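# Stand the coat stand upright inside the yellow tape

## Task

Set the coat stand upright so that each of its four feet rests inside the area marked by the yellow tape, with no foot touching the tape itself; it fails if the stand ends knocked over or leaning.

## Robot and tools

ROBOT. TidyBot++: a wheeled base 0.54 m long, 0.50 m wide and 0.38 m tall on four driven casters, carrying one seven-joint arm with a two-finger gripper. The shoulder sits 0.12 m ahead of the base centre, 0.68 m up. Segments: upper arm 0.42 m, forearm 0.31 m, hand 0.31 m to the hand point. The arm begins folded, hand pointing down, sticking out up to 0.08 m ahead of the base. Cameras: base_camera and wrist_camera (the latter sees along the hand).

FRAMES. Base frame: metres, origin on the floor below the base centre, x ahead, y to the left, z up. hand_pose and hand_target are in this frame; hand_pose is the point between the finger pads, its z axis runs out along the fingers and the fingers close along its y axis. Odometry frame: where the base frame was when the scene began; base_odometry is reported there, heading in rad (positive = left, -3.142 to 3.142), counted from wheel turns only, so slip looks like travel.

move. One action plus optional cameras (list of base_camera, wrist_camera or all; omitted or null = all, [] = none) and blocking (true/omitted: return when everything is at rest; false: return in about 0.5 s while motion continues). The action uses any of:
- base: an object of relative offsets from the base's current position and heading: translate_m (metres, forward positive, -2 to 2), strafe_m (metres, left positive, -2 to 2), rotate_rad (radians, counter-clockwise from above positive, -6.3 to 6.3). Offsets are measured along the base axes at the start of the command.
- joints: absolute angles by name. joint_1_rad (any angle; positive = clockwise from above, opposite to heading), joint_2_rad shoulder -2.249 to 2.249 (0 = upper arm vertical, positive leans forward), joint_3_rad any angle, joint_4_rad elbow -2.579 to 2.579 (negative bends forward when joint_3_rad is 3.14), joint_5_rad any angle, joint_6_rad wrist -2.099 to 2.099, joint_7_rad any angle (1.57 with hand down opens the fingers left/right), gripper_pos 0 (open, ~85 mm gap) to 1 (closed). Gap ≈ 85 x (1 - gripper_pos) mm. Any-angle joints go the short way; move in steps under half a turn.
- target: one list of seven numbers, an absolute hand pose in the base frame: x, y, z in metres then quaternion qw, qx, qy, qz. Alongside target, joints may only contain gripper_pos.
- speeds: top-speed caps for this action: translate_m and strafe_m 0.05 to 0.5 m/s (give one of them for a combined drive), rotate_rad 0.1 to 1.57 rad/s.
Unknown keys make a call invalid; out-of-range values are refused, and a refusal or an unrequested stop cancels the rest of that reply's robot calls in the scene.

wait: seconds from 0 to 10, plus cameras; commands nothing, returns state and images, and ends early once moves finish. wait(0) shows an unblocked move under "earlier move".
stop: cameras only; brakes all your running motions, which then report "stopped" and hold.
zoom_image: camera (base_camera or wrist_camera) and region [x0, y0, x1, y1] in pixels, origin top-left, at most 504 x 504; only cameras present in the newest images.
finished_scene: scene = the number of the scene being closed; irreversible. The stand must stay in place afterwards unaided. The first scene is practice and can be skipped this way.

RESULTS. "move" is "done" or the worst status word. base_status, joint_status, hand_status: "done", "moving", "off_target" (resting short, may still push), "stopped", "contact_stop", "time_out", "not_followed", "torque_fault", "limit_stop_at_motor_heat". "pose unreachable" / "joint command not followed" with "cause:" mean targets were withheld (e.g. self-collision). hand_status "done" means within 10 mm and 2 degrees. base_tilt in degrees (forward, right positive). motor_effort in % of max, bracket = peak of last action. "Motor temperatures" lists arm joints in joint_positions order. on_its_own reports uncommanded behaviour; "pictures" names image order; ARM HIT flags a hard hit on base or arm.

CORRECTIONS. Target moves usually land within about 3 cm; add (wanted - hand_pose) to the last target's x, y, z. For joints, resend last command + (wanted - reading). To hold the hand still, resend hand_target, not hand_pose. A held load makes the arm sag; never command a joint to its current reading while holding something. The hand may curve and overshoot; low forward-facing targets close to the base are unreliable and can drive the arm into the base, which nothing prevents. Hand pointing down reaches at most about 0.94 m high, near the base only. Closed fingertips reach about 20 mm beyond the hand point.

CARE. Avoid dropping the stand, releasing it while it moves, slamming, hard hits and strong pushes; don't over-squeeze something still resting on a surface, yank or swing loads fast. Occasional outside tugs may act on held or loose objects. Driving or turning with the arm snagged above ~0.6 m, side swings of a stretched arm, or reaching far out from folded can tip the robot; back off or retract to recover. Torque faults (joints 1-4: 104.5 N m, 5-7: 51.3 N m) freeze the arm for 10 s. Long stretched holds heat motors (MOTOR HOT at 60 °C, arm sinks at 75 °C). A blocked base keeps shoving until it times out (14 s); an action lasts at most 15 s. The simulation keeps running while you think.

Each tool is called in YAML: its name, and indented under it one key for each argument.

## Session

move:
  joints: {"joint_1_rad": 0.01, "joint_2_rad": -1.0, "joint_3_rad": 3.13, "joint_4_rad": -2.4, "joint_5_rad": 0.05, "joint_6_rad": -0.17, "joint_7_rad": 1.6, "gripper_pos": 0}

Scene clock: 2.27 s.
Motor temperatures (°C): [32 34 29 30 36 38 32]
move: done
base_odometry: x=+0.000 y=+0.000 heading=+0.000
base_tilt: forward=+0.3 right=+0.4
base_status: not commanded
joint_positions: joint_1_rad=-0.016 joint_2_rad=-0.984 joint_3_rad=+3.115 joint_4_rad=-2.412 joint_5_rad=+0.028 joint_6_rad=-0.205 joint_7_rad=+1.550 gripper_pos=+0.000
joint_status: all done
motor_effort: joint_1_rad=-1(2) joint_2_rad=+8(10) joint_3_rad=+1(2) joint_4_rad=+23(23) joint_5_rad=+0(1) joint_6_rad=+8(9) joint_7_rad=+0(1)
hand_pose: x=+0.3901 y=+0.0137 z=+0.9400 quat_wxyz=(+0.002, +0.728, +0.019, +0.685) (m; base frame)
hand_target: x=+0.3860 y=+0.0005 z=+0.9628 quat_wxyz=(+0.036, +0.706, +0.027, +0.707) (m; base frame)
hand_status: not commanded
pictures: base_camera, wrist_camera
Images, in order (width x height): base_camera 644x364, wrist_camera 644x476.

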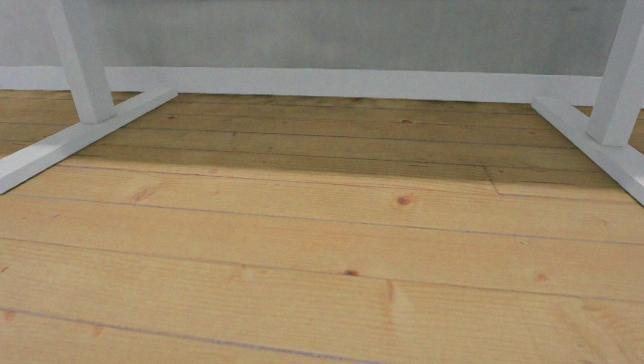

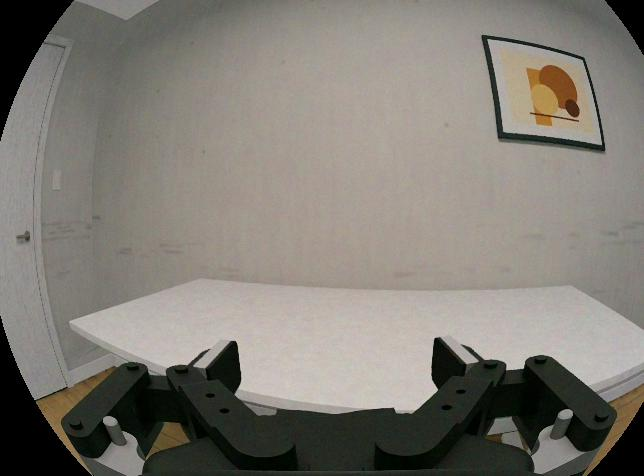

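move:
  base: {"rotate_rad": 2.7}

Scene clock: 11.50 s.
Motor temperatures (°C): [32 34 29 31 36 38 32]
move: done
base_odometry: x=+0.000 y=+0.000 heading=+2.699
base_tilt: forward=+0.3 right=+0.5
base_status: done
joint_positions: joint_1_rad=-0.012 joint_2_rad=-0.984 joint_3_rad=+3.119 joint_4_rad=-2.412 joint_5_rad=+0.028 joint_6_rad=-0.202 joint_7_rad=+1.550 gripper_pos=+0.000
joint_status: not commanded
motor_effort: joint_1_rad=-1(2) joint_2_rad=+8(9) joint_3_rad=+2(2) joint_4_rad=+23(23) joint_5_rad=+0(1) joint_6_rad=+8(9) joint_7_rad=-1(1)
hand_pose: x=+0.3903 y=+0.0113 z=+0.9408 quat_wxyz=(+0.003, +0.728, +0.016, +0.686) (m; base frame)
hand_target: x=+0.3860 y=+0.0005 z=+0.9628 quat_wxyz=(+0.036, +0.706, +0.027, +0.707) (m; base frame)
hand_status: not commanded
pictures: base_camera, wrist_camera
Images, in order (width x height): base_camera 644x364, wrist_camera 644x476.

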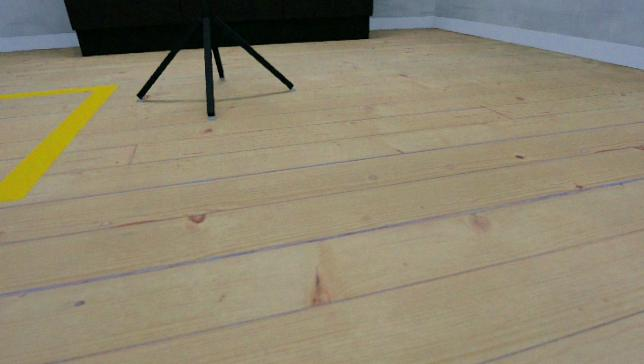

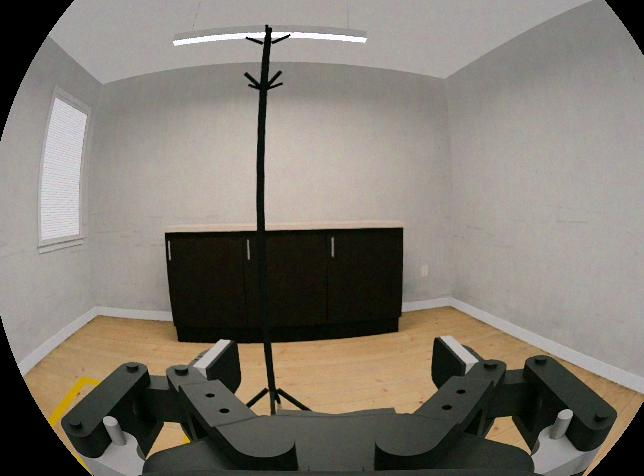

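move:
  base: {"translate_m": 0.64, "strafe_m": 0.31}
  joints: {"joint_1_rad": 0.01, "joint_2_rad": -0.16, "joint_3_rad": 3.13, "joint_4_rad": -2.06, "joint_5_rad": 0.06, "joint_6_rad": 0.34, "joint_7_rad": 1.6, "gripper_pos": 0}

Scene clock: 44.83 s.
Motor temperatures (°C): [32 33 29 31 36 38 32]
move: done
base_odometry: x=-0.711 y=-0.006 heading=+2.700
base_tilt: forward=+0.3 right=+0.4
base_status: done
joint_positions: joint_1_rad=-0.012 joint_2_rad=-0.160 joint_3_rad=+3.119 joint_4_rad=-2.073 joint_5_rad=+0.028 joint_6_rad=+0.307 joint_7_rad=+1.550 gripper_pos=+0.000
joint_status: all done
motor_effort: joint_1_rad=-2(3) joint_2_rad=-16(19) joint_3_rad=+1(2) joint_4_rad=+22(24) joint_5_rad=-1(1) joint_6_rad=+8(10) joint_7_rad=+0(1)
hand_pose: x=+0.6585 y=+0.0236 z=+0.9809 quat_wxyz=(-0.011, +0.719, +0.019, +0.695) (m; base frame)
hand_target: x=+0.6605 y=+0.0089 z=+0.9987 quat_wxyz=(+0.024, +0.702, +0.038, +0.710) (m; base frame)
hand_status: not commanded
pictures: base_camera, wrist_camera
Images, in order (width x height): base_camera 644x364, wrist_camera 644x476.

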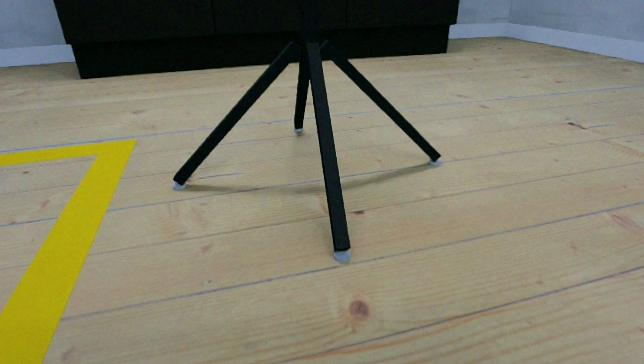

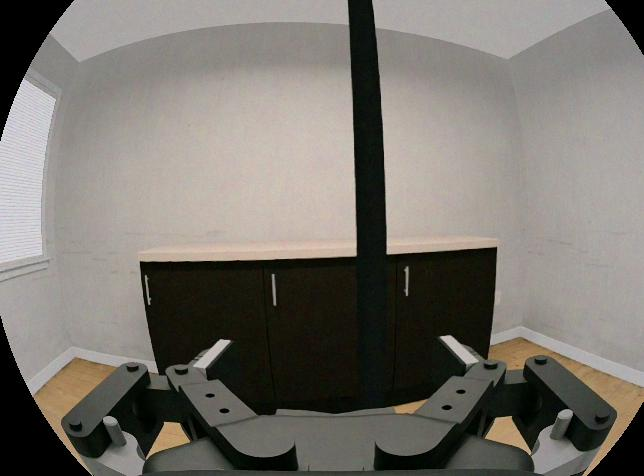

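move:
  base: {"translate_m": 0.14, "strafe_m": -0.022}
  joints: {"joint_1_rad": 0.032, "joint_5_rad": 0.085, "joint_7_rad": 1.66}

zoom_image:
  camera: "wrist_camera"
  region: [220, 230, 520, 430]

Scene clock: 67.47 s.
Motor temperatures (°C): [32 34 29 31 36 38 32]
move: done
base_odometry: x=-0.829 y=+0.074 heading=+2.700
base_tilt: forward=+0.3 right=+0.5
base_status: done
joint_positions: joint_1_rad=+0.009 joint_2_rad=-0.152 joint_3_rad=+3.121 joint_4_rad=-2.070 joint_5_rad=+0.050 joint_6_rad=+0.310 joint_7_rad=+1.618 gripper_pos=+0.000
joint_status: all done
motor_effort: joint_1_rad=-1(2) joint_2_rad=-17(20) joint_3_rad=+1(2) joint_4_rad=+22(23) joint_5_rad=+0(1) joint_6_rad=+8(9) joint_7_rad=+0(1)
hand_pose: x=+0.6616 y=+0.0131 z=+0.9789 quat_wxyz=(+0.025, +0.719, +0.044, +0.693) (m; base frame)
hand_target: x=+0.6606 y=-0.0004 z=+0.9985 quat_wxyz=(+0.058, +0.701, +0.063, +0.708) (m; base frame)
hand_status: not commanded
pictures: base_camera, wrist_camera
Images, in order (width x height): base_camera 644x364, wrist_camera 644x476.

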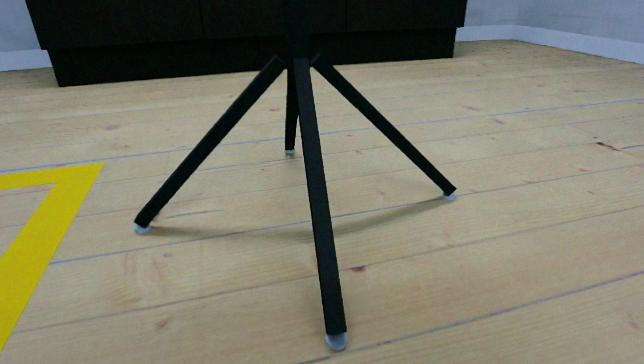

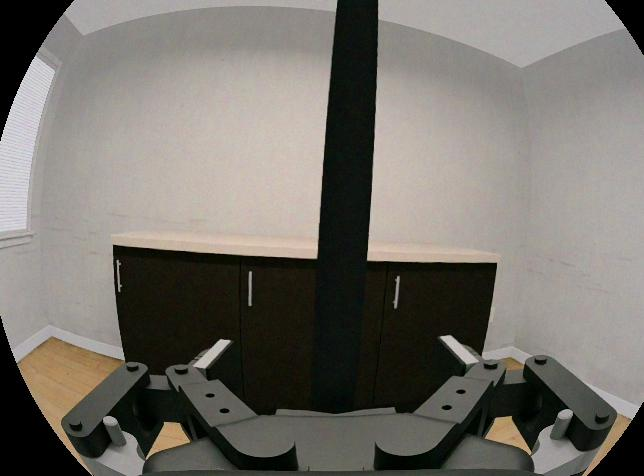

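Scaled by 1.680.

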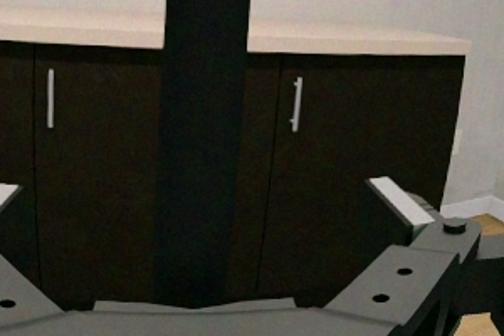

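move:
  base: {"translate_m": 0.095}
  joints: {"joint_7_rad": 1.6}
  cameras: ["wrist_camera"]

zoom_image:
  camera: "wrist_camera"
  region: [220, 230, 520, 430]

Scene clock: 76.73 s.
Motor temperatures (°C): [32 34 29 31 36 38 32]
move: done
base_odometry: x=-0.915 y=+0.114 heading=+2.700
base_tilt: forward=+0.3 right=+0.4
base_status: done
joint_positions: joint_1_rad=+0.010 joint_2_rad=-0.149 joint_3_rad=+3.121 joint_4_rad=-2.069 joint_5_rad=+0.050 joint_6_rad=+0.310 joint_7_rad=+1.591 gripper_pos=+0.000
joint_status: all done
motor_effort: joint_1_rad=-1(3) joint_2_rad=-17(20) joint_3_rad=+1(2) joint_4_rad=+22(23) joint_5_rad=+0(1) joint_6_rad=+9(9) joint_7_rad=+0(1)
hand_pose: x=+0.6626 y=+0.0128 z=+0.9781 quat_wxyz=(+0.015, +0.720, +0.035, +0.693) (m; base frame)
hand_target: x=+0.6606 y=-0.0004 z=+0.9985 quat_wxyz=(+0.037, +0.702, +0.042, +0.710) (m; base frame)
hand_status: not commanded
pictures: wrist_camera
Images, in order (width x height): wrist_camera 644x476.

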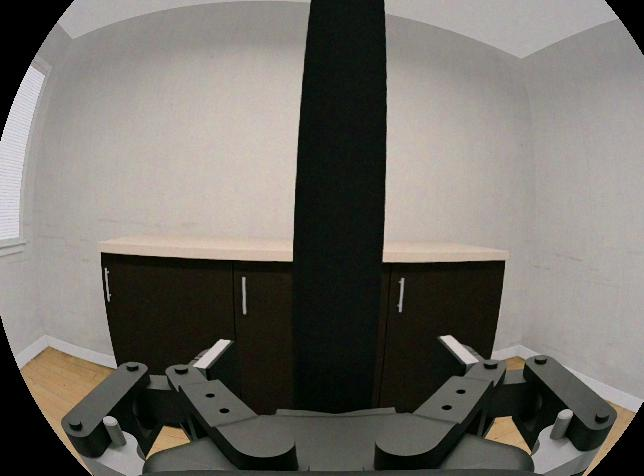

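Scaled by 1.680.

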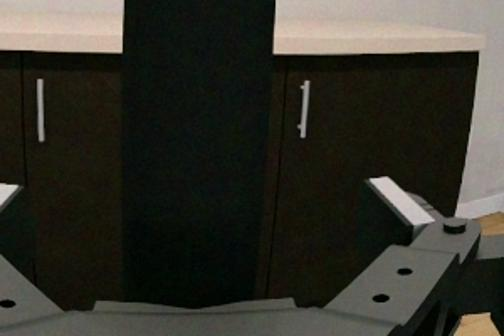

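move:
  base: {"translate_m": 0.014}
  joints: {"joint_7_rad": 1.57}
  cameras: ["wrist_camera"]

move:
  joints: {"gripper_pos": 0.6}
  cameras: ["wrist_camera"]

zoom_image:
  camera: "wrist_camera"
  region: [220, 230, 520, 430]

Scene clock: 85.13 s.
Motor temperatures (°C): [32 34 29 31 36 38 32]
move: done
base_odometry: x=-0.927 y=+0.121 heading=+2.700
base_tilt: forward=+0.4 right=+0.5
base_status: done
joint_positions: joint_1_rad=+0.010 joint_2_rad=-0.147 joint_3_rad=+3.121 joint_4_rad=-2.068 joint_5_rad=+0.050 joint_6_rad=+0.310 joint_7_rad=+1.579 gripper_pos=+0.000
joint_status: all done
motor_effort: joint_1_rad=-1(2) joint_2_rad=-17(22) joint_3_rad=+1(2) joint_4_rad=+22(23) joint_5_rad=-1(1) joint_6_rad=+8(9) joint_7_rad=+0(1)
hand_pose: x=+0.6633 y=+0.0127 z=+0.9775 quat_wxyz=(+0.011, +0.721, +0.030, +0.693) (m; base frame)
hand_target: x=+0.6606 y=-0.0004 z=+0.9985 quat_wxyz=(+0.026, +0.703, +0.031, +0.710) (m; base frame)
hand_status: not commanded
pictures: wrist_camera
Images, in order (width x height): wrist_camera 644x476.

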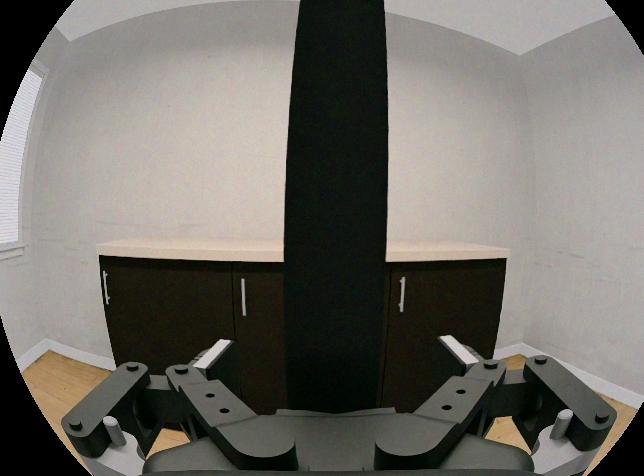

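Scene clock: 86.00 s.
Motor temperatures (°C): [32 34 29 31 36 38 32]
move: done
base_odometry: x=-0.927 y=+0.121 heading=+2.700
base_tilt: forward=+0.3 right=+0.4
base_status: not commanded
joint_positions: joint_1_rad=+0.010 joint_2_rad=-0.147 joint_3_rad=+3.121 joint_4_rad=-2.068 joint_5_rad=+0.050 joint_6_rad=+0.310 joint_7_rad=+1.579 gripper_pos=+0.600
joint_status: all done
motor_effort: joint_1_rad=-2(2) joint_2_rad=-17(17) joint_3_rad=+1(1) joint_4_rad=+22(22) joint_5_rad=+0(1) joint_6_rad=+9(9) joint_7_rad=+0(1)
hand_pose: x=+0.6633 y=+0.0127 z=+0.9775 quat_wxyz=(+0.011, +0.721, +0.030, +0.693) (m; base frame)
hand_target: x=+0.6606 y=-0.0004 z=+0.9985 quat_wxyz=(+0.026, +0.703, +0.031, +0.710) (m; base frame)
hand_status: not commanded
pictures: wrist_camera
Images, in order (width x height): wrist_camera 644x476.

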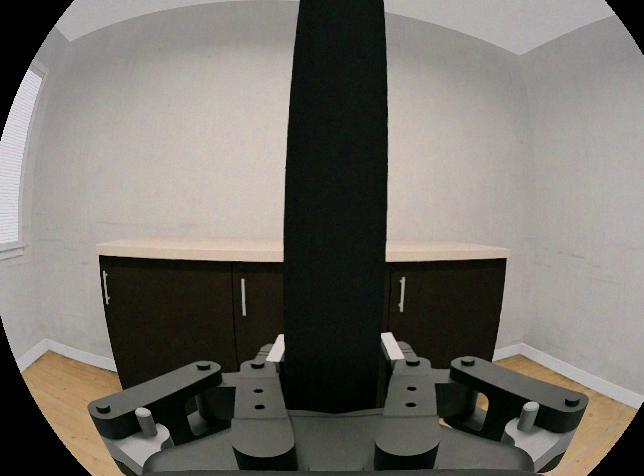

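Scaled by 1.680.

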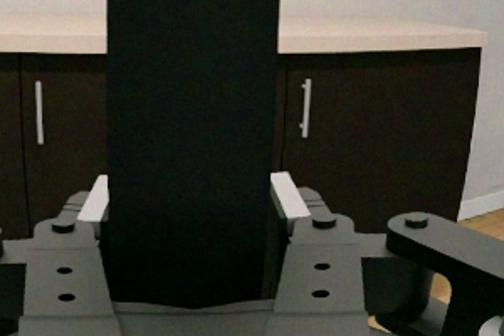

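move:
  joints: {"gripper_pos": 0.67, "joint_7_rad": 1.55}
  cameras: []

move:
  joints: {"gripper_pos": 0.85}

Scene clock: 95.77 s.
Motor temperatures (°C): [32 34 29 31 36 38 32]
move: done
base_odometry: x=-0.927 y=+0.121 heading=+2.700
base_tilt: forward=+0.4 right=+0.5
base_status: not commanded
joint_positions: joint_1_rad=+0.010 joint_2_rad=-0.147 joint_3_rad=+3.118 joint_4_rad=-2.068 joint_5_rad=+0.052 joint_6_rad=+0.310 joint_7_rad=+1.571 gripper_pos=+0.667
joint_status: all done
motor_effort: joint_1_rad=-3(5) joint_2_rad=-16(17) joint_3_rad=-1(7) joint_4_rad=+23(23) joint_5_rad=+1(2) joint_6_rad=+9(9) joint_7_rad=+1(1)
hand_pose: x=+0.6632 y=+0.0145 z=+0.9775 quat_wxyz=(+0.008, +0.721, +0.029, +0.693) (m; base frame)
hand_target: x=+0.6606 y=-0.0004 z=+0.9985 quat_wxyz=(+0.019, +0.703, +0.024, +0.710) (m; base frame)
hand_status: not commanded
pictures: none
No camera images: "cameras" was empty.

Scene clock: 96.37 s.
Motor temperatures (°C): [32 34 29 31 36 38 32]
move: off_target
base_odometry: x=-0.927 y=+0.121 heading=+2.700
base_tilt: forward=+0.3 right=+0.5
base_status: not commanded
joint_positions: joint_1_rad=+0.010 joint_2_rad=-0.147 joint_3_rad=+3.119 joint_4_rad=-2.068 joint_5_rad=+0.052 joint_6_rad=+0.311 joint_7_rad=+1.570 gripper_pos=+0.688
joint_status: gripper_pos off_target (ended at +0.688, target +0.850)
motor_effort: joint_1_rad=+1(4) joint_2_rad=-19(19) joint_3_rad=+2(5) joint_4_rad=+22(23) joint_5_rad=+1(3) joint_6_rad=+9(10) joint_7_rad=+2(3)
hand_pose: x=+0.6632 y=+0.0139 z=+0.9775 quat_wxyz=(+0.008, +0.721, +0.029, +0.693) (m; base frame)
hand_target: x=+0.6606 y=-0.0004 z=+0.9985 quat_wxyz=(+0.019, +0.703, +0.024, +0.710) (m; base frame)
hand_status: not commanded
pictures: base_camera, wrist_camera
Images, in order (width x height): base_camera 644x364, wrist_camera 644x476.

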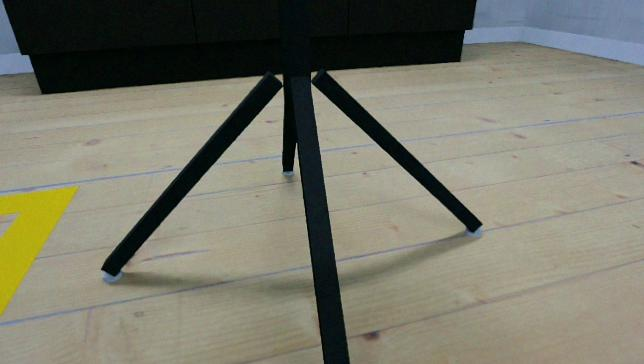

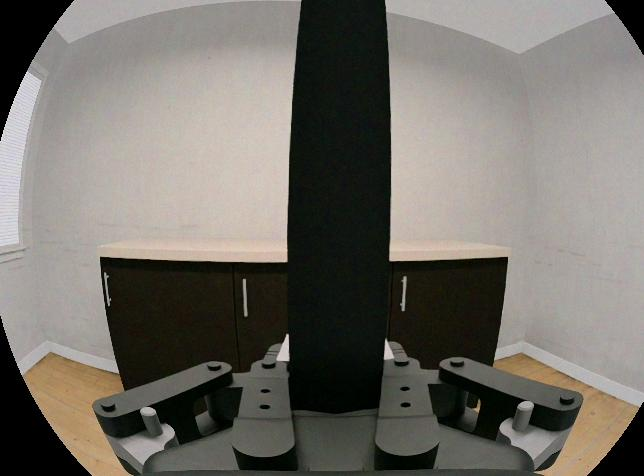

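move:
  joints: {"joint_2_rad": -0.28, "joint_4_rad": -1.92, "joint_6_rad": 0.41}
  cameras: []

move:
  joints: {"joint_2_rad": -0.315, "joint_4_rad": -1.865, "joint_6_rad": 0.425}

Scene clock: 104.33 s.
Motor temperatures (°C): [31 34 29 31 36 38 32]
move: off_target
base_odometry: x=-0.927 y=+0.121 heading=+2.700
base_tilt: forward=+0.4 right=+0.4
base_status: not commanded
joint_positions: joint_1_rad=+0.010 joint_2_rad=-0.148 joint_3_rad=+3.119 joint_4_rad=-2.064 joint_5_rad=+0.052 joint_6_rad=+0.308 joint_7_rad=+1.570 gripper_pos=+0.688
joint_status: joint_2_rad off_target (ended at -0.148, target -0.280); joint_4_rad off_target (ended at -2.064, target -1.920); joint_6_rad off_target (ended at +0.308, target +0.410)
motor_effort: joint_1_rad=+1(2) joint_2_rad=-38(38) joint_3_rad=+2(3) joint_4_rad=+46(47) joint_5_rad=+1(2) joint_6_rad=+28(28) joint_7_rad=+3(3)
hand_pose: x=+0.6635 y=+0.0136 z=+0.9800 quat_wxyz=(+0.008, +0.720, +0.028, +0.694) (m; base frame)
hand_target: x=+0.6097 y=+0.0032 z=+1.1679 quat_wxyz=(+0.023, +0.577, +0.026, +0.816) (m; base frame)
hand_status: not commanded
pictures: none
No camera images: "cameras" was empty.

Scene clock: 105.30 s.
Motor temperatures (°C): [31 34 29 31 36 38 32]
move: off_target
base_odometry: x=-0.927 y=+0.121 heading=+2.700
base_tilt: forward=+0.4 right=+0.5
base_status: not commanded
joint_positions: joint_1_rad=+0.011 joint_2_rad=-0.148 joint_3_rad=+3.119 joint_4_rad=-2.035 joint_5_rad=+0.060 joint_6_rad=+0.301 joint_7_rad=+1.570 gripper_pos=+0.691
joint_status: joint_2_rad off_target (ended at -0.148, target -0.315); joint_4_rad off_target (ended at -2.035, target -1.865); joint_6_rad off_target (ended at +0.301, target +0.425)
motor_effort: joint_1_rad=-1(2) joint_2_rad=-44(45) joint_3_rad=+1(2) joint_4_rad=+52(53) joint_5_rad=+0(3) joint_6_rad=+32(33) joint_7_rad=+1(3)
hand_pose: x=+0.6666 y=+0.0142 z=+0.9956 quat_wxyz=(+0.011, +0.712, +0.031, +0.702) (m; base frame)
hand_target: x=+0.5839 y=+0.0044 z=+1.2220 quat_wxyz=(+0.024, +0.533, +0.026, +0.845) (m; base frame)
hand_status: not commanded
pictures: base_camera, wrist_camera
Images, in order (width x height): base_camera 644x364, wrist_camera 644x476.

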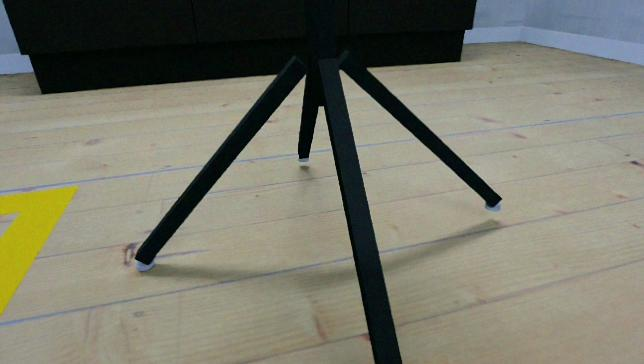

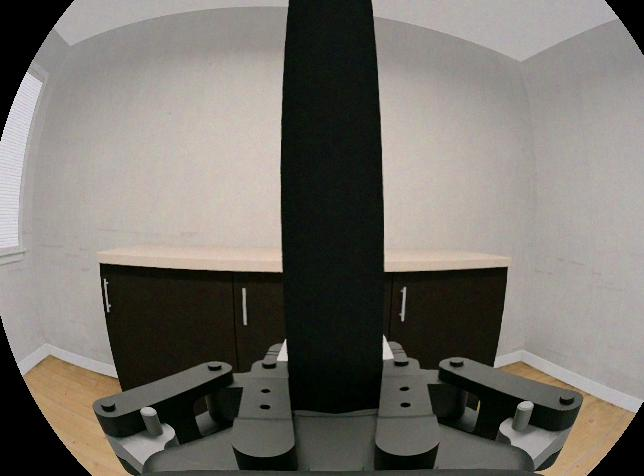

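move:
  joints: {"joint_7_rad": 1.5, "gripper_pos": 1.0}

Scene clock: 112.70 s.
Motor temperatures (°C): [31 34 29 32 36 39 32]
move: off_target
base_odometry: x=-0.927 y=+0.121 heading=+2.700
base_tilt: forward=+0.4 right=+0.5
base_status: not commanded
joint_positions: joint_1_rad=+0.011 joint_2_rad=-0.148 joint_3_rad=+3.119 joint_4_rad=-2.034 joint_5_rad=+0.068 joint_6_rad=+0.301 joint_7_rad=+1.531 gripper_pos=+0.691
joint_status: gripper_pos off_target (ended at +0.691, target +1.000); the others done
motor_effort: joint_1_rad=-1(2) joint_2_rad=-44(44) joint_3_rad=+1(2) joint_4_rad=+52(52) joint_5_rad=-2(3) joint_6_rad=+32(33) joint_7_rad=-1(3)
hand_pose: x=+0.6666 y=+0.0147 z=+0.9957 quat_wxyz=(-0.001, +0.712, +0.021, +0.702) (m; base frame)
hand_target: x=+0.5839 y=+0.0044 z=+1.2220 quat_wxyz=(+0.003, +0.534, +0.012, +0.845) (m; base frame)
hand_status: not commanded
pictures: base_camera, wrist_camera
Images, in order (width x height): base_camera 644x364, wrist_camera 644x476.

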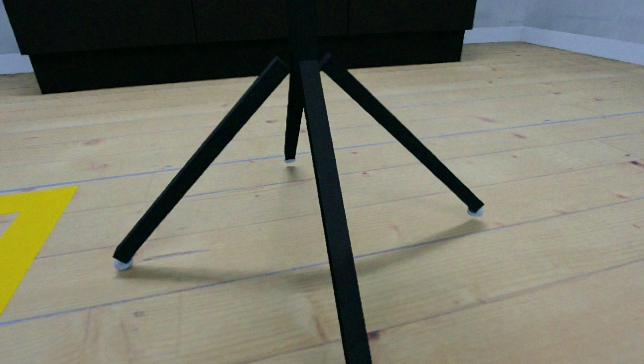

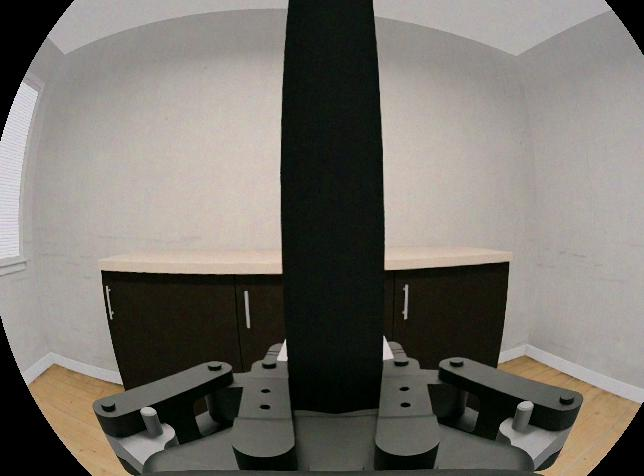

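move:
  base: {"translate_m": -0.12, "strafe_m": 0.42}
  speeds: {"strafe_m": 0.2}
  joints: {"joint_7_rad": 1.48}

Scene clock: 178.00 s.
Motor temperatures (°C): [31 38 29 35 35 41 32]
move: done
base_odometry: x=-0.999 y=-0.311 heading=+2.700
base_tilt: forward=+0.3 right=+0.5
base_status: done
joint_positions: joint_1_rad=+0.023 joint_2_rad=-0.148 joint_3_rad=+3.126 joint_4_rad=-2.034 joint_5_rad=+0.071 joint_6_rad=+0.301 joint_7_rad=+1.518 gripper_pos=+0.691
joint_status: all done
motor_effort: joint_1_rad=-1(5) joint_2_rad=-44(46) joint_3_rad=+1(5) joint_4_rad=+52(53) joint_5_rad=+0(3) joint_6_rad=+32(33) joint_7_rad=+0(2)
hand_pose: x=+0.6669 y=+0.0040 z=+0.9961 quat_wxyz=(+0.002, +0.712, +0.011, +0.702) (m; base frame)
hand_target: x=+0.5839 y=+0.0044 z=+1.2220 quat_wxyz=(-0.005, +0.534, +0.007, +0.845) (m; base frame)
hand_status: not commanded
pictures: base_camera, wrist_camera
Images, in order (width x height): base_camera 644x364, wrist_camera 644x476.

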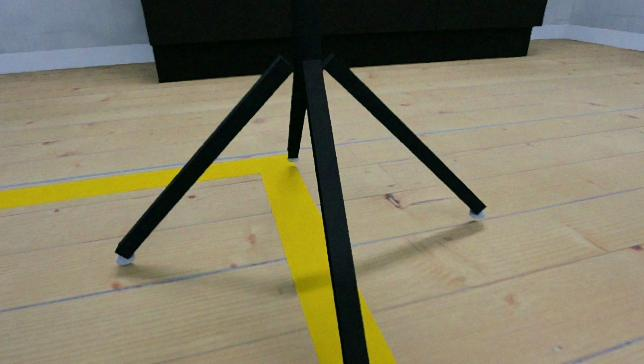

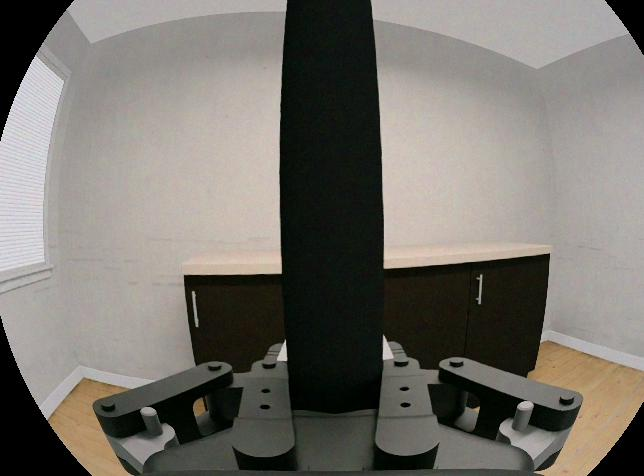

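move:
  base: {"translate_m": -0.22, "strafe_m": 0.39}
  speeds: {"strafe_m": 0.2}

Scene clock: 198.47 s.
Motor temperatures (°C): [31 38 29 36 35 41 32]
move: done
base_odometry: x=-0.967 y=-0.757 heading=+2.700
base_tilt: forward=+0.3 right=+0.4
base_status: done
joint_positions: joint_1_rad=+0.026 joint_2_rad=-0.148 joint_3_rad=+3.126 joint_4_rad=-2.033 joint_5_rad=+0.071 joint_6_rad=+0.301 joint_7_rad=+1.518 gripper_pos=+0.691
joint_status: not commanded
motor_effort: joint_1_rad=+0(4) joint_2_rad=-44(48) joint_3_rad=+1(4) joint_4_rad=+52(53) joint_5_rad=-1(2) joint_6_rad=+32(33) joint_7_rad=+0(1)
hand_pose: x=+0.6670 y=+0.0029 z=+0.9964 quat_wxyz=(+0.002, +0.712, +0.010, +0.702) (m; base frame)
hand_target: x=+0.5839 y=+0.0044 z=+1.2220 quat_wxyz=(-0.005, +0.534, +0.007, +0.845) (m; base frame)
hand_status: not commanded
pictures: base_camera, wrist_camera
Images, in order (width x height): base_camera 644x364, wrist_camera 644x476.

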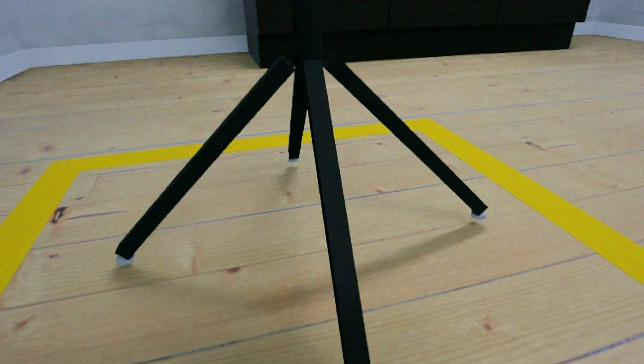

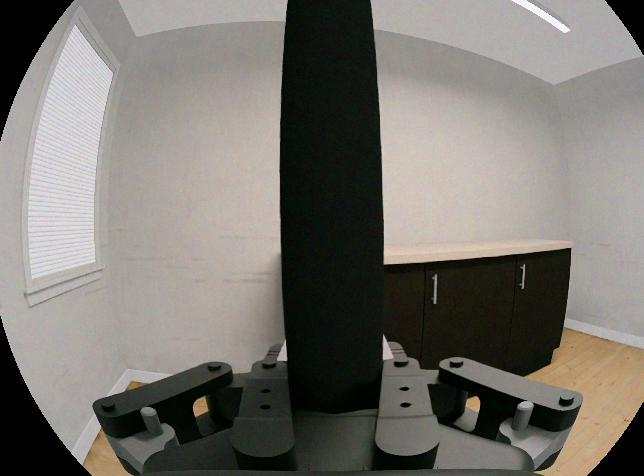

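move:
  joints: {"joint_2_rad": -0.3, "joint_4_rad": -1.895, "joint_6_rad": 0.42}
  base: {"strafe_m": 0.02}
  cameras: []

move:
  joints: {"joint_2_rad": -0.288, "joint_4_rad": -1.915, "joint_6_rad": 0.415}

Scene clock: 212.97 s.
Motor temperatures (°C): [31 39 29 37 35 42 32]
move: off_target
base_odometry: x=-0.975 y=-0.776 heading=+2.700
base_tilt: forward=+0.3 right=+0.4
base_status: done
joint_positions: joint_1_rad=+0.027 joint_2_rad=-0.148 joint_3_rad=+3.123 joint_4_rad=-2.042 joint_5_rad=+0.071 joint_6_rad=+0.301 joint_7_rad=+1.515 gripper_pos=+0.691
joint_status: joint_2_rad off_target (ended at -0.148, target -0.300); joint_4_rad off_target (ended at -2.042, target -1.895); joint_6_rad off_target (ended at +0.301, target +0.420)
motor_effort: joint_1_rad=-1(4) joint_2_rad=-44(47) joint_3_rad=+0(4) joint_4_rad=+52(53) joint_5_rad=+0(2) joint_6_rad=+32(33) joint_7_rad=+0(2)
hand_pose: x=+0.6661 y=+0.0042 z=+0.9904 quat_wxyz=(+0.001, +0.715, +0.010, +0.699) (m; base frame)
hand_target: x=+0.5962 y=+0.0039 z=+1.1956 quat_wxyz=(-0.005, +0.555, +0.006, +0.832) (m; base frame)
hand_status: not commanded
pictures: none
No camera images: "cameras" was empty.

Scene clock: 213.80 s.
Motor temperatures (°C): [31 39 29 37 35 42 32]
move: off_target
base_odometry: x=-0.975 y=-0.776 heading=+2.700
base_tilt: forward=+0.4 right=+0.4
base_status: not commanded
joint_positions: joint_1_rad=+0.027 joint_2_rad=-0.147 joint_3_rad=+3.123 joint_4_rad=-2.052 joint_5_rad=+0.071 joint_6_rad=+0.301 joint_7_rad=+1.515 gripper_pos=+0.691
joint_status: joint_2_rad off_target (ended at -0.147, target -0.288); joint_4_rad off_target (ended at -2.052, target -1.915); joint_6_rad off_target (ended at +0.301, target +0.415)
motor_effort: joint_1_rad=-1(2) joint_2_rad=-42(44) joint_3_rad=+1(1) joint_4_rad=+49(52) joint_5_rad=-1(2) joint_6_rad=+30(32) joint_7_rad=+0(1)
hand_pose: x=+0.6651 y=+0.0042 z=+0.9843 quat_wxyz=(+0.001, +0.719, +0.010, +0.695) (m; base frame)
hand_target: x=+0.6049 y=+0.0035 z=+1.1763 quat_wxyz=(-0.006, +0.570, +0.006, +0.821) (m; base frame)
hand_status: not commanded
pictures: base_camera, wrist_camera
Images, in order (width x height): base_camera 644x364, wrist_camera 644x476.

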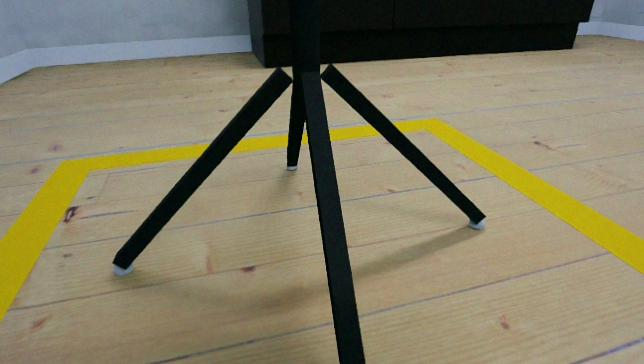

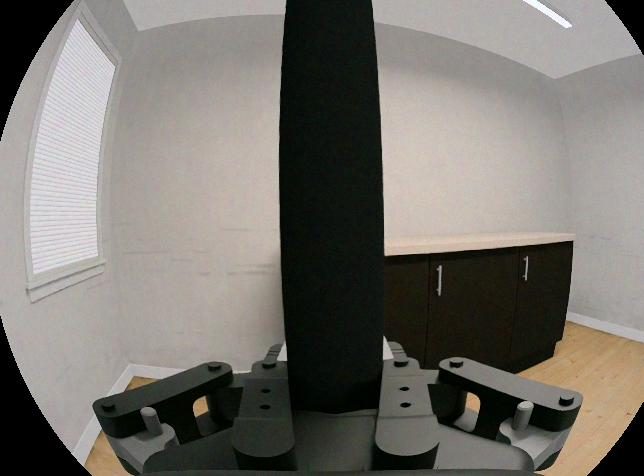

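move:
  joints: {"joint_2_rad": -0.277, "joint_4_rad": -1.933, "joint_6_rad": 0.408}
  cameras: []

move:
  joints: {"joint_2_rad": -0.26, "joint_4_rad": -1.953, "joint_6_rad": 0.398, "gripper_pos": 0.8}

Scene clock: 220.23 s.
Motor temperatures (°C): [31 39 29 37 35 42 32]
move: off_target
base_odometry: x=-0.975 y=-0.776 heading=+2.700
base_tilt: forward=+0.3 right=+0.5
base_status: not commanded
joint_positions: joint_1_rad=+0.027 joint_2_rad=-0.147 joint_3_rad=+3.123 joint_4_rad=-2.053 joint_5_rad=+0.071 joint_6_rad=+0.301 joint_7_rad=+1.515 gripper_pos=+0.691
joint_status: joint_2_rad off_target (ended at -0.147, target -0.277); joint_4_rad off_target (ended at -2.053, target -1.933); joint_6_rad off_target (ended at +0.301, target +0.408)
motor_effort: joint_1_rad=-1(2) joint_2_rad=-39(42) joint_3_rad=+1(1) joint_4_rad=+45(49) joint_5_rad=+0(2) joint_6_rad=+27(30) joint_7_rad=+0(1)
hand_pose: x=+0.6651 y=+0.0042 z=+0.9839 quat_wxyz=(+0.001, +0.719, +0.010, +0.695) (m; base frame)
hand_target: x=+0.6124 y=+0.0030 z=+1.1580 quat_wxyz=(-0.006, +0.585, +0.005, +0.811) (m; base frame)
hand_status: not commanded
pictures: none
No camera images: "cameras" was empty.

Scene clock: 220.87 s.
Motor temperatures (°C): [31 39 29 37 35 42 32]
move: off_target
base_odometry: x=-0.975 y=-0.776 heading=+2.700
base_tilt: forward=+0.4 right=+0.5
base_status: not commanded
joint_positions: joint_1_rad=+0.027 joint_2_rad=-0.147 joint_3_rad=+3.123 joint_4_rad=-2.053 joint_5_rad=+0.071 joint_6_rad=+0.301 joint_7_rad=+1.515 gripper_pos=+0.691
joint_status: joint_2_rad off_target (ended at -0.147, target -0.260); joint_4_rad off_target (ended at -2.053, target -1.953); joint_6_rad off_target (ended at +0.301, target +0.398); gripper_pos off_target (ended at +0.691, target +0.800)
motor_effort: joint_1_rad=+0(1) joint_2_rad=-36(40) joint_3_rad=+2(2) joint_4_rad=+42(46) joint_5_rad=+0(1) joint_6_rad=+24(28) joint_7_rad=+0(1)
hand_pose: x=+0.6652 y=+0.0042 z=+0.9836 quat_wxyz=(+0.001, +0.719, +0.010, +0.695) (m; base frame)
hand_target: x=+0.6223 y=+0.0025 z=+1.1344 quat_wxyz=(-0.006, +0.604, +0.004, +0.797) (m; base frame)
hand_status: not commanded
pictures: base_camera, wrist_camera
Images, in order (width x height): base_camera 644x364, wrist_camera 644x476.

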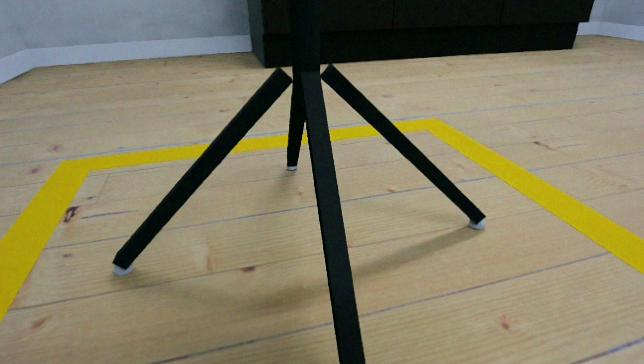

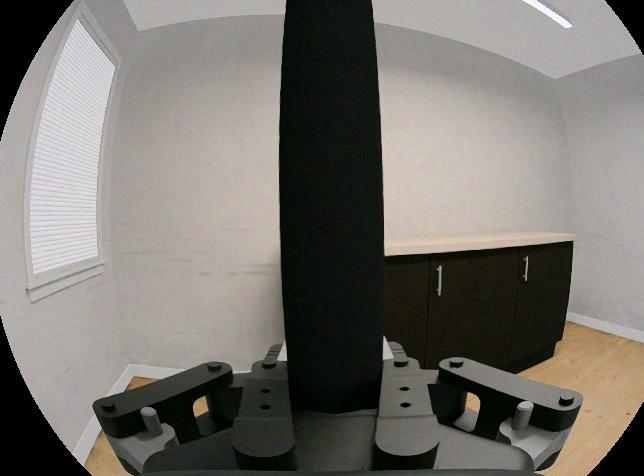

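move:
  joints: {"joint_2_rad": -0.25, "joint_4_rad": -1.965, "joint_6_rad": 0.39}
  cameras: []

move:
  joints: {"joint_2_rad": -0.235, "joint_4_rad": -1.985, "joint_6_rad": 0.38}

Scene clock: 236.93 s.
Motor temperatures (°C): [31 39 29 37 35 42 32]
move: off_target
base_odometry: x=-0.975 y=-0.776 heading=+2.700
base_tilt: forward=+0.3 right=+0.4
base_status: not commanded
joint_positions: joint_1_rad=+0.027 joint_2_rad=-0.147 joint_3_rad=+3.123 joint_4_rad=-2.053 joint_5_rad=+0.071 joint_6_rad=+0.301 joint_7_rad=+1.515 gripper_pos=+0.691
joint_status: joint_2_rad off_target (ended at -0.147, target -0.250); joint_4_rad off_target (ended at -2.053, target -1.965); the others done
motor_effort: joint_1_rad=-1(1) joint_2_rad=-35(37) joint_3_rad=+1(1) joint_4_rad=+40(42) joint_5_rad=-1(2) joint_6_rad=+22(24) joint_7_rad=+0(1)
hand_pose: x=+0.6652 y=+0.0042 z=+0.9834 quat_wxyz=(+0.001, +0.719, +0.010, +0.695) (m; base frame)
hand_target: x=+0.6279 y=+0.0021 z=+1.1195 quat_wxyz=(-0.006, +0.616, +0.004, +0.788) (m; base frame)
hand_status: not commanded
pictures: none
No camera images: "cameras" was empty.

Scene clock: 237.50 s.
Motor temperatures (°C): [31 39 29 37 35 42 32]
move: off_target
base_odometry: x=-0.975 y=-0.776 heading=+2.700
base_tilt: forward=+0.3 right=+0.4
base_status: not commanded
joint_positions: joint_1_rad=+0.027 joint_2_rad=-0.147 joint_3_rad=+3.123 joint_4_rad=-2.054 joint_5_rad=+0.071 joint_6_rad=+0.301 joint_7_rad=+1.515 gripper_pos=+0.691
joint_status: joint_2_rad off_target (ended at -0.147, target -0.235); joint_4_rad off_target (ended at -2.054, target -1.985); the others done
motor_effort: joint_1_rad=+0(2) joint_2_rad=-32(35) joint_3_rad=+1(1) joint_4_rad=+36(40) joint_5_rad=-1(1) joint_6_rad=+20(23) joint_7_rad=+0(1)
hand_pose: x=+0.6652 y=+0.0042 z=+0.9831 quat_wxyz=(+0.001, +0.720, +0.010, +0.694) (m; base frame)
hand_target: x=+0.6353 y=+0.0016 z=+1.0966 quat_wxyz=(-0.006, +0.633, +0.003, +0.774) (m; base frame)
hand_status: not commanded
pictures: base_camera, wrist_camera
Images, in order (width x height): base_camera 644x364, wrist_camera 644x476.

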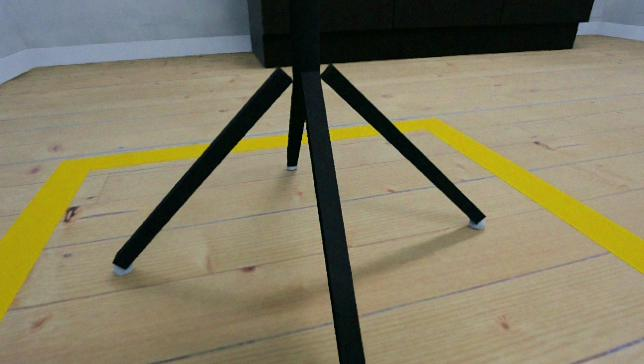

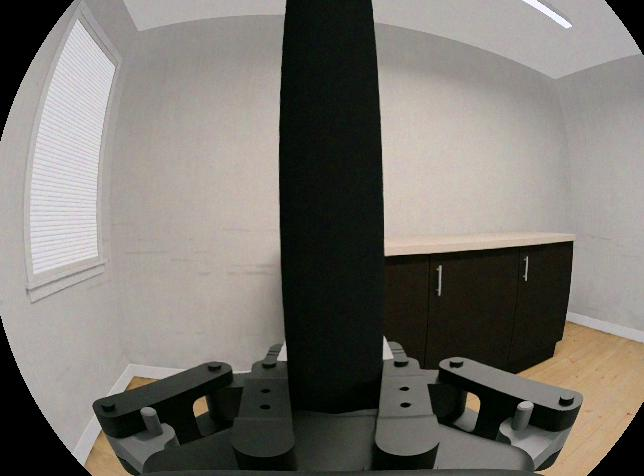

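zoom_image:
  camera: "base_camera"
  region: [80, 130, 520, 364]

Scaled by 1.145.

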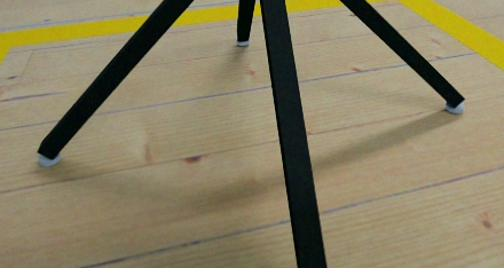

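move:
  joints: {"joint_2_rad": -0.23, "joint_4_rad": -1.995, "joint_6_rad": 0.345}
  cameras: []

move:
  joints: {"joint_2_rad": -0.22, "joint_4_rad": -2.01, "joint_6_rad": 0.32}

Scene clock: 251.30 s.
Motor temperatures (°C): [31 39 29 37 35 41 32]
move: off_target
base_odometry: x=-0.975 y=-0.776 heading=+2.700
base_tilt: forward=+0.3 right=+0.5
base_status: not commanded
joint_positions: joint_1_rad=+0.027 joint_2_rad=-0.147 joint_3_rad=+3.123 joint_4_rad=-2.053 joint_5_rad=+0.071 joint_6_rad=+0.300 joint_7_rad=+1.515 gripper_pos=+0.691
joint_status: joint_2_rad off_target (ended at -0.147, target -0.230); joint_4_rad off_target (ended at -2.053, target -1.995); the others done
motor_effort: joint_1_rad=+0(1) joint_2_rad=-30(33) joint_3_rad=+1(2) joint_4_rad=+33(37) joint_5_rad=-1(1) joint_6_rad=+17(20) joint_7_rad=+0(1)
hand_pose: x=+0.6652 y=+0.0041 z=+0.9828 quat_wxyz=(+0.001, +0.720, +0.010, +0.694) (m; base frame)
hand_target: x=+0.6392 y=+0.0005 z=+1.0771 quat_wxyz=(-0.005, +0.652, +0.002, +0.758) (m; base frame)
hand_status: not commanded
pictures: none
No camera images: "cameras" was empty.

Scene clock: 251.83 s.
Motor temperatures (°C): [31 39 29 37 35 41 32]
move: off_target
base_odometry: x=-0.975 y=-0.776 heading=+2.700
base_tilt: forward=+0.4 right=+0.5
base_status: not commanded
joint_positions: joint_1_rad=+0.027 joint_2_rad=-0.146 joint_3_rad=+3.123 joint_4_rad=-2.053 joint_5_rad=+0.071 joint_6_rad=+0.299 joint_7_rad=+1.515 gripper_pos=+0.691
joint_status: joint_2_rad off_target (ended at -0.146, target -0.220); joint_4_rad off_target (ended at -2.053, target -2.010); the others done
motor_effort: joint_1_rad=+0(1) joint_2_rad=-28(31) joint_3_rad=+1(2) joint_4_rad=+30(35) joint_5_rad=-1(2) joint_6_rad=+15(19) joint_7_rad=+0(1)
hand_pose: x=+0.6652 y=+0.0041 z=+0.9826 quat_wxyz=(+0.001, +0.720, +0.010, +0.694) (m; base frame)
hand_target: x=+0.6436 y=-0.0003 z=+1.0550 quat_wxyz=(-0.004, +0.671, +0.000, +0.741) (m; base frame)
hand_status: not commanded
pictures: base_camera, wrist_camera
Images, in order (width x height): base_camera 644x364, wrist_camera 644x476.

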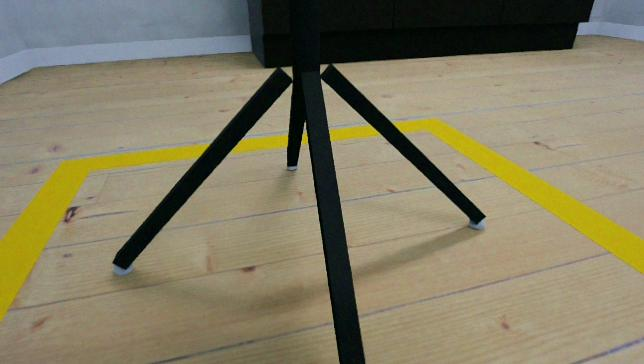

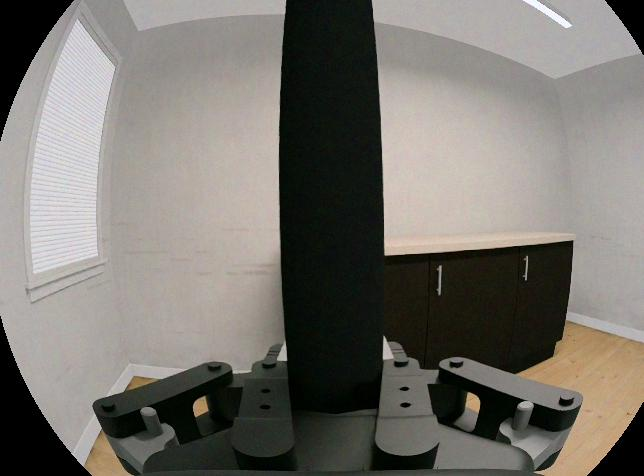

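move:
  joints: {"joint_2_rad": -0.195, "joint_4_rad": -2.03, "joint_6_rad": 0.315}
  cameras: []

move:
  joints: {"joint_2_rad": -0.175, "joint_4_rad": -2.05, "joint_6_rad": 0.31, "gripper_pos": 0.75}

Scene clock: 266.47 s.
Motor temperatures (°C): [31 38 29 36 35 41 32]
move: off_target
base_odometry: x=-0.975 y=-0.776 heading=+2.700
base_tilt: forward=+0.4 right=+0.4
base_status: not commanded
joint_positions: joint_1_rad=+0.027 joint_2_rad=-0.146 joint_3_rad=+3.123 joint_4_rad=-2.054 joint_5_rad=+0.071 joint_6_rad=+0.299 joint_7_rad=+1.515 gripper_pos=+0.691
joint_status: joint_2_rad off_target (ended at -0.146, target -0.195); the others done
motor_effort: joint_1_rad=-1(1) joint_2_rad=-26(29) joint_3_rad=+1(2) joint_4_rad=+28(31) joint_5_rad=+0(1) joint_6_rad=+14(17) joint_7_rad=+0(1)
hand_pose: x=+0.6653 y=+0.0041 z=+0.9822 quat_wxyz=(+0.001, +0.720, +0.010, +0.693) (m; base frame)
hand_target: x=+0.6517 y=-0.0007 z=+1.0279 quat_wxyz=(-0.004, +0.689, +0.000, +0.724) (m; base frame)
hand_status: not commanded
pictures: none
No camera images: "cameras" was empty.

Scene clock: 267.03 s.
Motor temperatures (°C): [31 38 29 36 35 41 32]
move: off_target
base_odometry: x=-0.975 y=-0.776 heading=+2.700
base_tilt: forward=+0.3 right=+0.5
base_status: not commanded
joint_positions: joint_1_rad=+0.027 joint_2_rad=-0.145 joint_3_rad=+3.123 joint_4_rad=-2.054 joint_5_rad=+0.071 joint_6_rad=+0.300 joint_7_rad=+1.515 gripper_pos=+0.691
joint_status: gripper_pos off_target (ended at +0.691, target +0.750); the others done
motor_effort: joint_1_rad=+0(1) joint_2_rad=-23(26) joint_3_rad=+1(2) joint_4_rad=+24(28) joint_5_rad=+0(1) joint_6_rad=+10(14) joint_7_rad=+0(0)
hand_pose: x=+0.6655 y=+0.0041 z=+0.9818 quat_wxyz=(+0.001, +0.721, +0.010, +0.693) (m; base frame)
hand_target: x=+0.6568 y=-0.0010 z=+1.0034 quat_wxyz=(-0.005, +0.705, -0.001, +0.709) (m; base frame)
hand_status: not commanded
pictures: base_camera, wrist_camera
Images, in order (width x height): base_camera 644x364, wrist_camera 644x476.

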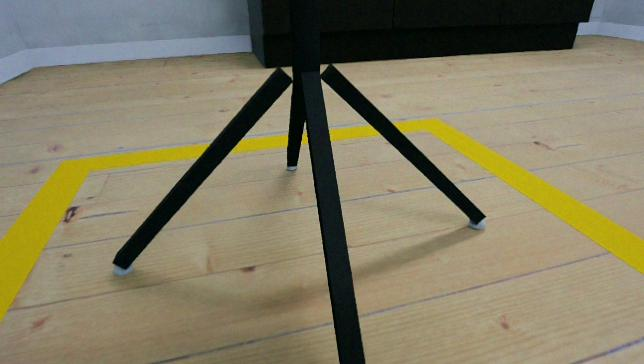

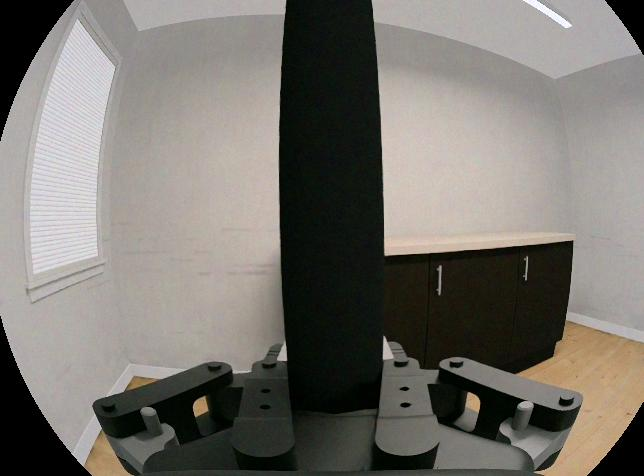

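move:
  joints: {"joint_2_rad": -0.155, "joint_4_rad": -2.068, "joint_6_rad": 0.32, "gripper_pos": 0.7}
  cameras: []

move:
  joints: {"gripper_pos": 0.68}

Scene clock: 273.17 s.
Motor temperatures (°C): [31 38 29 36 35 41 32]
move: done
base_odometry: x=-0.975 y=-0.776 heading=+2.700
base_tilt: forward=+0.3 right=+0.5
base_status: not commanded
joint_positions: joint_1_rad=+0.027 joint_2_rad=-0.141 joint_3_rad=+3.123 joint_4_rad=-2.055 joint_5_rad=+0.071 joint_6_rad=+0.306 joint_7_rad=+1.515 gripper_pos=+0.691
joint_status: all done
motor_effort: joint_1_rad=+0(1) joint_2_rad=-22(23) joint_3_rad=+1(2) joint_4_rad=+22(24) joint_5_rad=-1(2) joint_6_rad=+9(11) joint_7_rad=+0(1)
hand_pose: x=+0.6667 y=+0.0042 z=+0.9813 quat_wxyz=(+0.000, +0.720, +0.010, +0.694) (m; base frame)
hand_target: x=+0.6612 y=-0.0009 z=+0.9847 quat_wxyz=(-0.005, +0.715, -0.001, +0.699) (m; base frame)
hand_status: not commanded
pictures: none
No camera images: "cameras" was empty.

Scene clock: 273.57 s.
Motor temperatures (°C): [31 38 29 36 35 41 32]
move: done
base_odometry: x=-0.975 y=-0.776 heading=+2.700
base_tilt: forward=+0.4 right=+0.5
base_status: not commanded
joint_positions: joint_1_rad=+0.027 joint_2_rad=-0.141 joint_3_rad=+3.123 joint_4_rad=-2.055 joint_5_rad=+0.071 joint_6_rad=+0.306 joint_7_rad=+1.515 gripper_pos=+0.679
joint_status: all done
motor_effort: joint_1_rad=+0(1) joint_2_rad=-22(22) joint_3_rad=+1(2) joint_4_rad=+22(22) joint_5_rad=-1(1) joint_6_rad=+9(10) joint_7_rad=+0(1)
hand_pose: x=+0.6667 y=+0.0042 z=+0.9813 quat_wxyz=(+0.000, +0.720, +0.010, +0.694) (m; base frame)
hand_target: x=+0.6612 y=-0.0009 z=+0.9847 quat_wxyz=(-0.005, +0.715, -0.001, +0.699) (m; base frame)
hand_status: not commanded
pictures: base_camera, wrist_camera
Images, in order (width x height): base_camera 644x364, wrist_camera 644x476.

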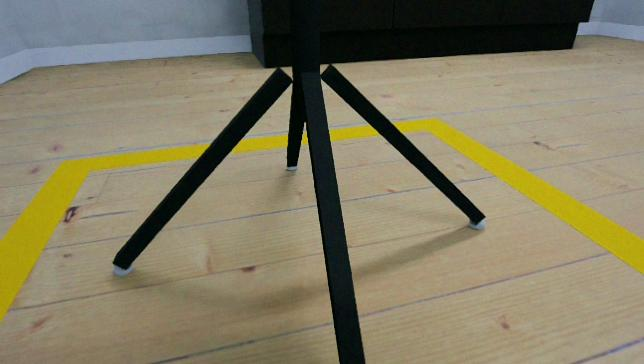

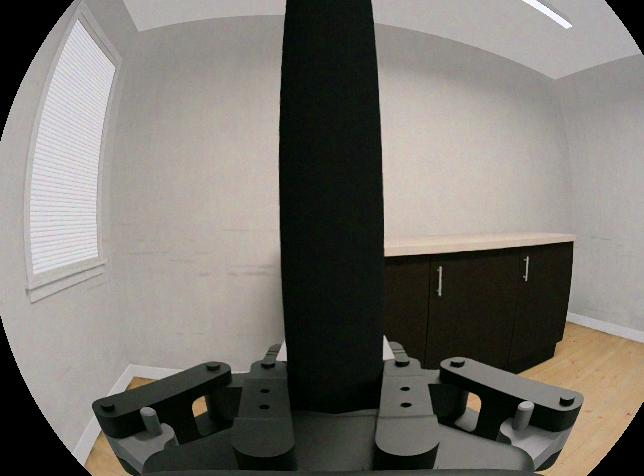

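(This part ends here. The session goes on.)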